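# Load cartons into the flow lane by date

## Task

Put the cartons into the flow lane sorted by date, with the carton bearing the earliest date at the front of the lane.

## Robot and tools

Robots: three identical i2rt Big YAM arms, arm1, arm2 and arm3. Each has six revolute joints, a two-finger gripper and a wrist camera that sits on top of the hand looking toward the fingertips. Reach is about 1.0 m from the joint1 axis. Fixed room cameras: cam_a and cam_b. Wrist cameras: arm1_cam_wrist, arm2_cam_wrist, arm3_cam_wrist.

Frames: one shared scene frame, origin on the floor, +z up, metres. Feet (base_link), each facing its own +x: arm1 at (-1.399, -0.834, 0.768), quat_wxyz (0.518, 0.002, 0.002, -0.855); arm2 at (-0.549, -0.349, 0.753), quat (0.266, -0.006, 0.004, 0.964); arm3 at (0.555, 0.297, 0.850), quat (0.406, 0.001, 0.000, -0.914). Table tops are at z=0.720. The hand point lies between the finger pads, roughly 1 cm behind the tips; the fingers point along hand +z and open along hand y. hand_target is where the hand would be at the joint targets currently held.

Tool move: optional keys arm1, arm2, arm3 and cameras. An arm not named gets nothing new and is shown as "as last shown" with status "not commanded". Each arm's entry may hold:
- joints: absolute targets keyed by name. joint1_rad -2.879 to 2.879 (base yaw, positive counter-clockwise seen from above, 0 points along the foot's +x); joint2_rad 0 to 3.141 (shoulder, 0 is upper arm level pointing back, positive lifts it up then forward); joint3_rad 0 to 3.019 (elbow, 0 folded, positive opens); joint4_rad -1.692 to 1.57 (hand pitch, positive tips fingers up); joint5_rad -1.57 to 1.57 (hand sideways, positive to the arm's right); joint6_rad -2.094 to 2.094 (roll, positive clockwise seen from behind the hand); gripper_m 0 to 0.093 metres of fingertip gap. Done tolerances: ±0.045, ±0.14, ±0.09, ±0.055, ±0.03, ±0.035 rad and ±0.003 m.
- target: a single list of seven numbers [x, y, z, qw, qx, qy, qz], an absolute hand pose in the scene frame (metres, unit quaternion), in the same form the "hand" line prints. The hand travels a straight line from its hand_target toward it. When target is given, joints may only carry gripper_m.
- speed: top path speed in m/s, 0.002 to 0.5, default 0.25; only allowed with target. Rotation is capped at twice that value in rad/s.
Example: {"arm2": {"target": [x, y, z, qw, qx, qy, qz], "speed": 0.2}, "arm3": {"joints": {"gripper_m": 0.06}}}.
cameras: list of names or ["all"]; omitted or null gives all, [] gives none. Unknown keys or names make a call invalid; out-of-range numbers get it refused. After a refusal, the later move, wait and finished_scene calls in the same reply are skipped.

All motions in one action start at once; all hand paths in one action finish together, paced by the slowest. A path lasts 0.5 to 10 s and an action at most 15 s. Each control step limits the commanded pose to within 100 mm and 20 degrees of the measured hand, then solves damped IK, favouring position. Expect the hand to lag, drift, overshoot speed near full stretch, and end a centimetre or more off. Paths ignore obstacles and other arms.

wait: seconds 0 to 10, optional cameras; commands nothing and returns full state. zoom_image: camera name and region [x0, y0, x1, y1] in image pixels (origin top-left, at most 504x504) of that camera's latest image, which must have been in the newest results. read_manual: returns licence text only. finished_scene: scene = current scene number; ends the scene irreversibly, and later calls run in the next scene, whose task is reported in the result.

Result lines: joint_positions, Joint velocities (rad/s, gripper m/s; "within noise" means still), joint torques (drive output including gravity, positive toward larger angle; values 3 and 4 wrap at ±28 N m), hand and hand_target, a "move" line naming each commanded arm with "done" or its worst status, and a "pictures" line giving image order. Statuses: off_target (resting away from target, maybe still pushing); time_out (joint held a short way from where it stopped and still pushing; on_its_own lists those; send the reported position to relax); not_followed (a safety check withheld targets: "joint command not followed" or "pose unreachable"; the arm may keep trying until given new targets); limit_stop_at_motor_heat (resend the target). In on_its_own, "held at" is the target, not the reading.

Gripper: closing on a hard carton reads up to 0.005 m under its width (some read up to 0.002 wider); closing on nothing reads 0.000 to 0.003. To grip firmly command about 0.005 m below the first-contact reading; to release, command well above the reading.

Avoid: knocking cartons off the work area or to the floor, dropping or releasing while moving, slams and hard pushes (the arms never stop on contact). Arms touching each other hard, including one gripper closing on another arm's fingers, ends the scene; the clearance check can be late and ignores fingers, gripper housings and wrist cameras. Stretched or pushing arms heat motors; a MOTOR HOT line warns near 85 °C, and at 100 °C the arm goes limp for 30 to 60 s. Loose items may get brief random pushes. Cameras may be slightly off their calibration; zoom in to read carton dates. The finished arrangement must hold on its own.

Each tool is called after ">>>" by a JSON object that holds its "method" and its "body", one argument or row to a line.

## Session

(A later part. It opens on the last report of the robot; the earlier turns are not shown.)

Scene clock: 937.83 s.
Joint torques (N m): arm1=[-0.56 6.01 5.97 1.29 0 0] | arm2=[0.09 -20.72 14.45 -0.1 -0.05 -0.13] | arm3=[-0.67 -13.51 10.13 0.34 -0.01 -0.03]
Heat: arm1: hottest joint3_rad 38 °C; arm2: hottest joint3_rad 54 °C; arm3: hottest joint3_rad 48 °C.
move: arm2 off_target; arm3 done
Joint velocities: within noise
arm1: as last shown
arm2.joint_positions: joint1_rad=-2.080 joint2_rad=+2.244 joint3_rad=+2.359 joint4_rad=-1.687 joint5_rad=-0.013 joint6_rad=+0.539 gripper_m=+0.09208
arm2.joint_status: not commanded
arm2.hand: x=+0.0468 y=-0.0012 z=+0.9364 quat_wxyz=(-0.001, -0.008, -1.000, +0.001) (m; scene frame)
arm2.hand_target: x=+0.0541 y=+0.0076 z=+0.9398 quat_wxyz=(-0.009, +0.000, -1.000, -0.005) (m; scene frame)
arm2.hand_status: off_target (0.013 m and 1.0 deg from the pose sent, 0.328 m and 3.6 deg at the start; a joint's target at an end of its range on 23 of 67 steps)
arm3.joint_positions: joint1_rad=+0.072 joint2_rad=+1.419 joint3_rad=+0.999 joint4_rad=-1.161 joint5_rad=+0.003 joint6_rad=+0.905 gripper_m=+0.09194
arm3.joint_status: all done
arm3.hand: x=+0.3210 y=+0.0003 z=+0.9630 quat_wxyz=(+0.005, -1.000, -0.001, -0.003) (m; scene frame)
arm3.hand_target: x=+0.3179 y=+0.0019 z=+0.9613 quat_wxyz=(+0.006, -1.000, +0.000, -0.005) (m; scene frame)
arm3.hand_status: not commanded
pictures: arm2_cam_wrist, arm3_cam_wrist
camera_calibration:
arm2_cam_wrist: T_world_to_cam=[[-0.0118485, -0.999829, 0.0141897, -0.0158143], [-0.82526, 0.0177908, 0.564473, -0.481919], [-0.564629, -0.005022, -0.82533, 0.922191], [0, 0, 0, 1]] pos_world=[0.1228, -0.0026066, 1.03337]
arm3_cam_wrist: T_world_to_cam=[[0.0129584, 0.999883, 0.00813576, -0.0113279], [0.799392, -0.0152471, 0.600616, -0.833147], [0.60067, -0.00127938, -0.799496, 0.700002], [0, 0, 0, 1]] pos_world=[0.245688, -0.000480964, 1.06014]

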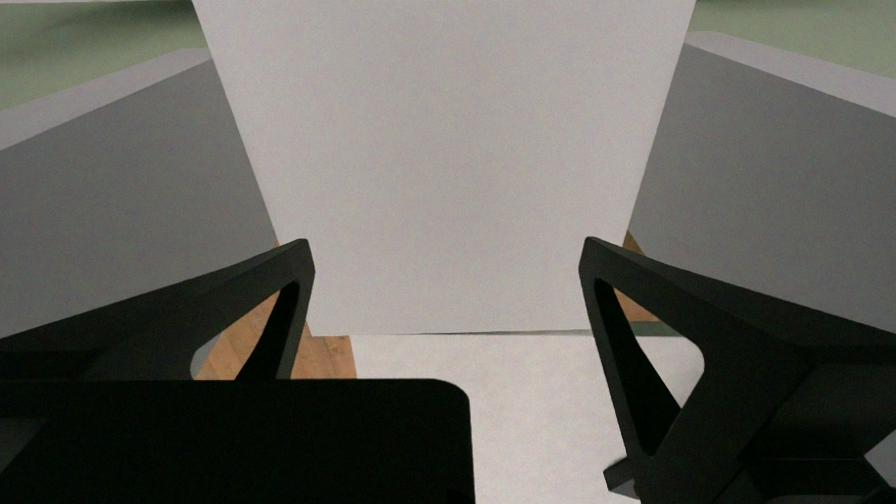

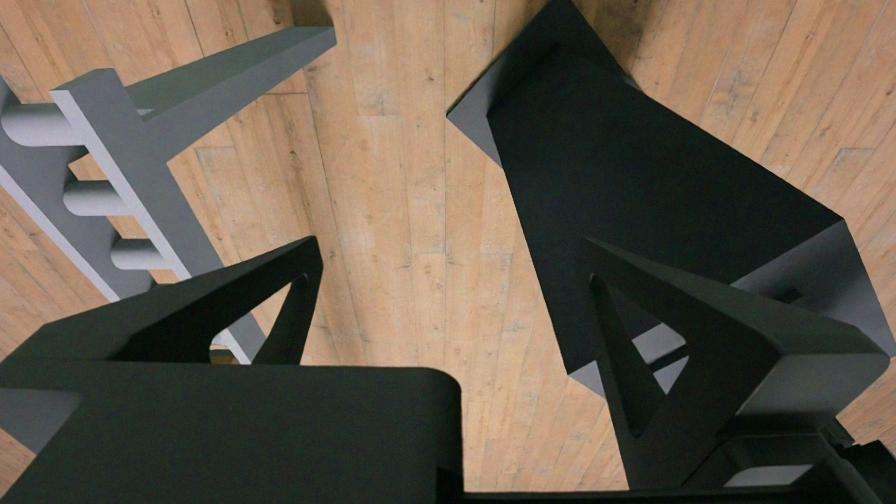

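>>> {"method": "move", "body": {
  "arm2": {"target":[-0.28,0.01,0.94,0,0,1,0],"speed":0.35},
  "cameras": ["cam_a","cam_b"]
}}

>>> {"method": "zoom_image", "body": {
  "camera": "cam_a",
  "region": [150, 100, 650, 480]
}}

>>> {"method": "zoom_image", "body": {
  "camera": "cam_b",
  "region": [300, 190, 560, 340]
}}

Scene clock: 955.37 s.
Joint torques (N m): arm1=[-0.56 6.07 5.97 1.31 0 0] | arm2=[0.15 -12.16 8.73 0.68 0.12 0.12] | arm3=[-0.85 -13.45 10.04 0.35 0 -0.02]
Heat: arm1: hottest joint3_rad 38 °C; arm2: hottest joint3_rad 59 °C; arm3: hottest joint3_rad 46 °C.
move: arm2 done
Joint velocities: within noise
arm1, arm3: as last shown
arm2.joint_positions: joint1_rad=-1.688 joint2_rad=+1.526 joint3_rad=+1.337 joint4_rad=-1.373 joint5_rad=-0.017 joint6_rad=+0.907 gripper_m=+0.09208
arm2.joint_status: not commanded
arm2.hand: x=-0.2775 y=+0.0111 z=+0.9457 quat_wxyz=(-0.001, +0.004, -1.000, -0.003) (m; scene frame)
arm2.hand_target: x=-0.2800 y=+0.0099 z=+0.9401 quat_wxyz=(+0.000, +0.000, -1.000, +0.000) (m; scene frame)
arm2.hand_status: done (0.006 m and 0.5 deg from the pose sent, 0.327 m and 1.0 deg at the start)
pictures: cam_a, cam_b

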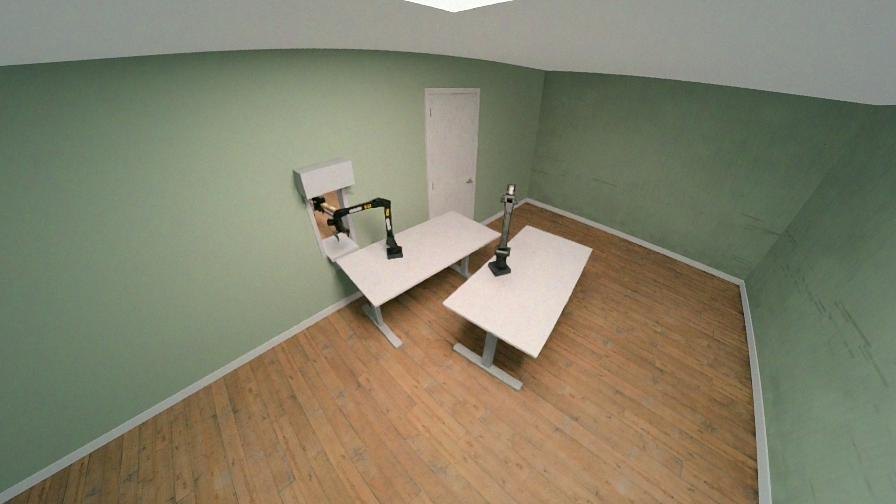

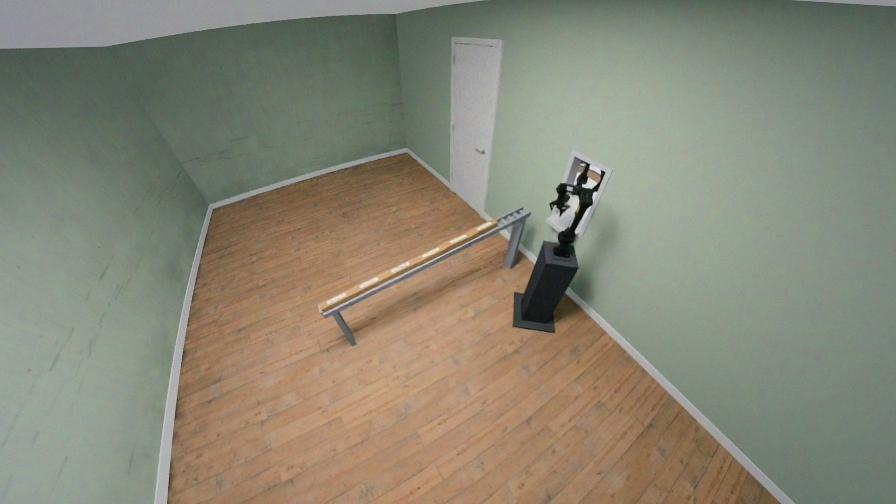

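Scaled by 1.008 from the camera's 896x504 image, which has a finer 1280x720 frame.

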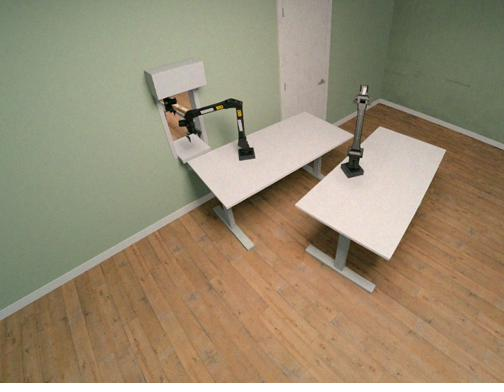

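Scaled by 1.938 from the camera's 896x504 image, which has a finer 1280x720 frame.

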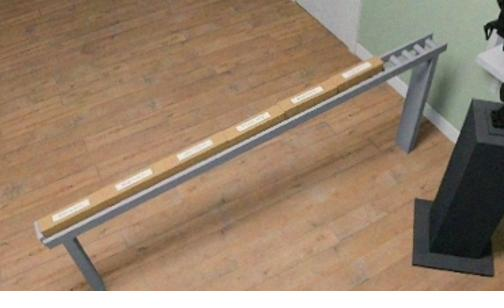

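>>> {"method": "finished_scene", "body": {
  "scene": 1
}}

The scene is finished: the task was done.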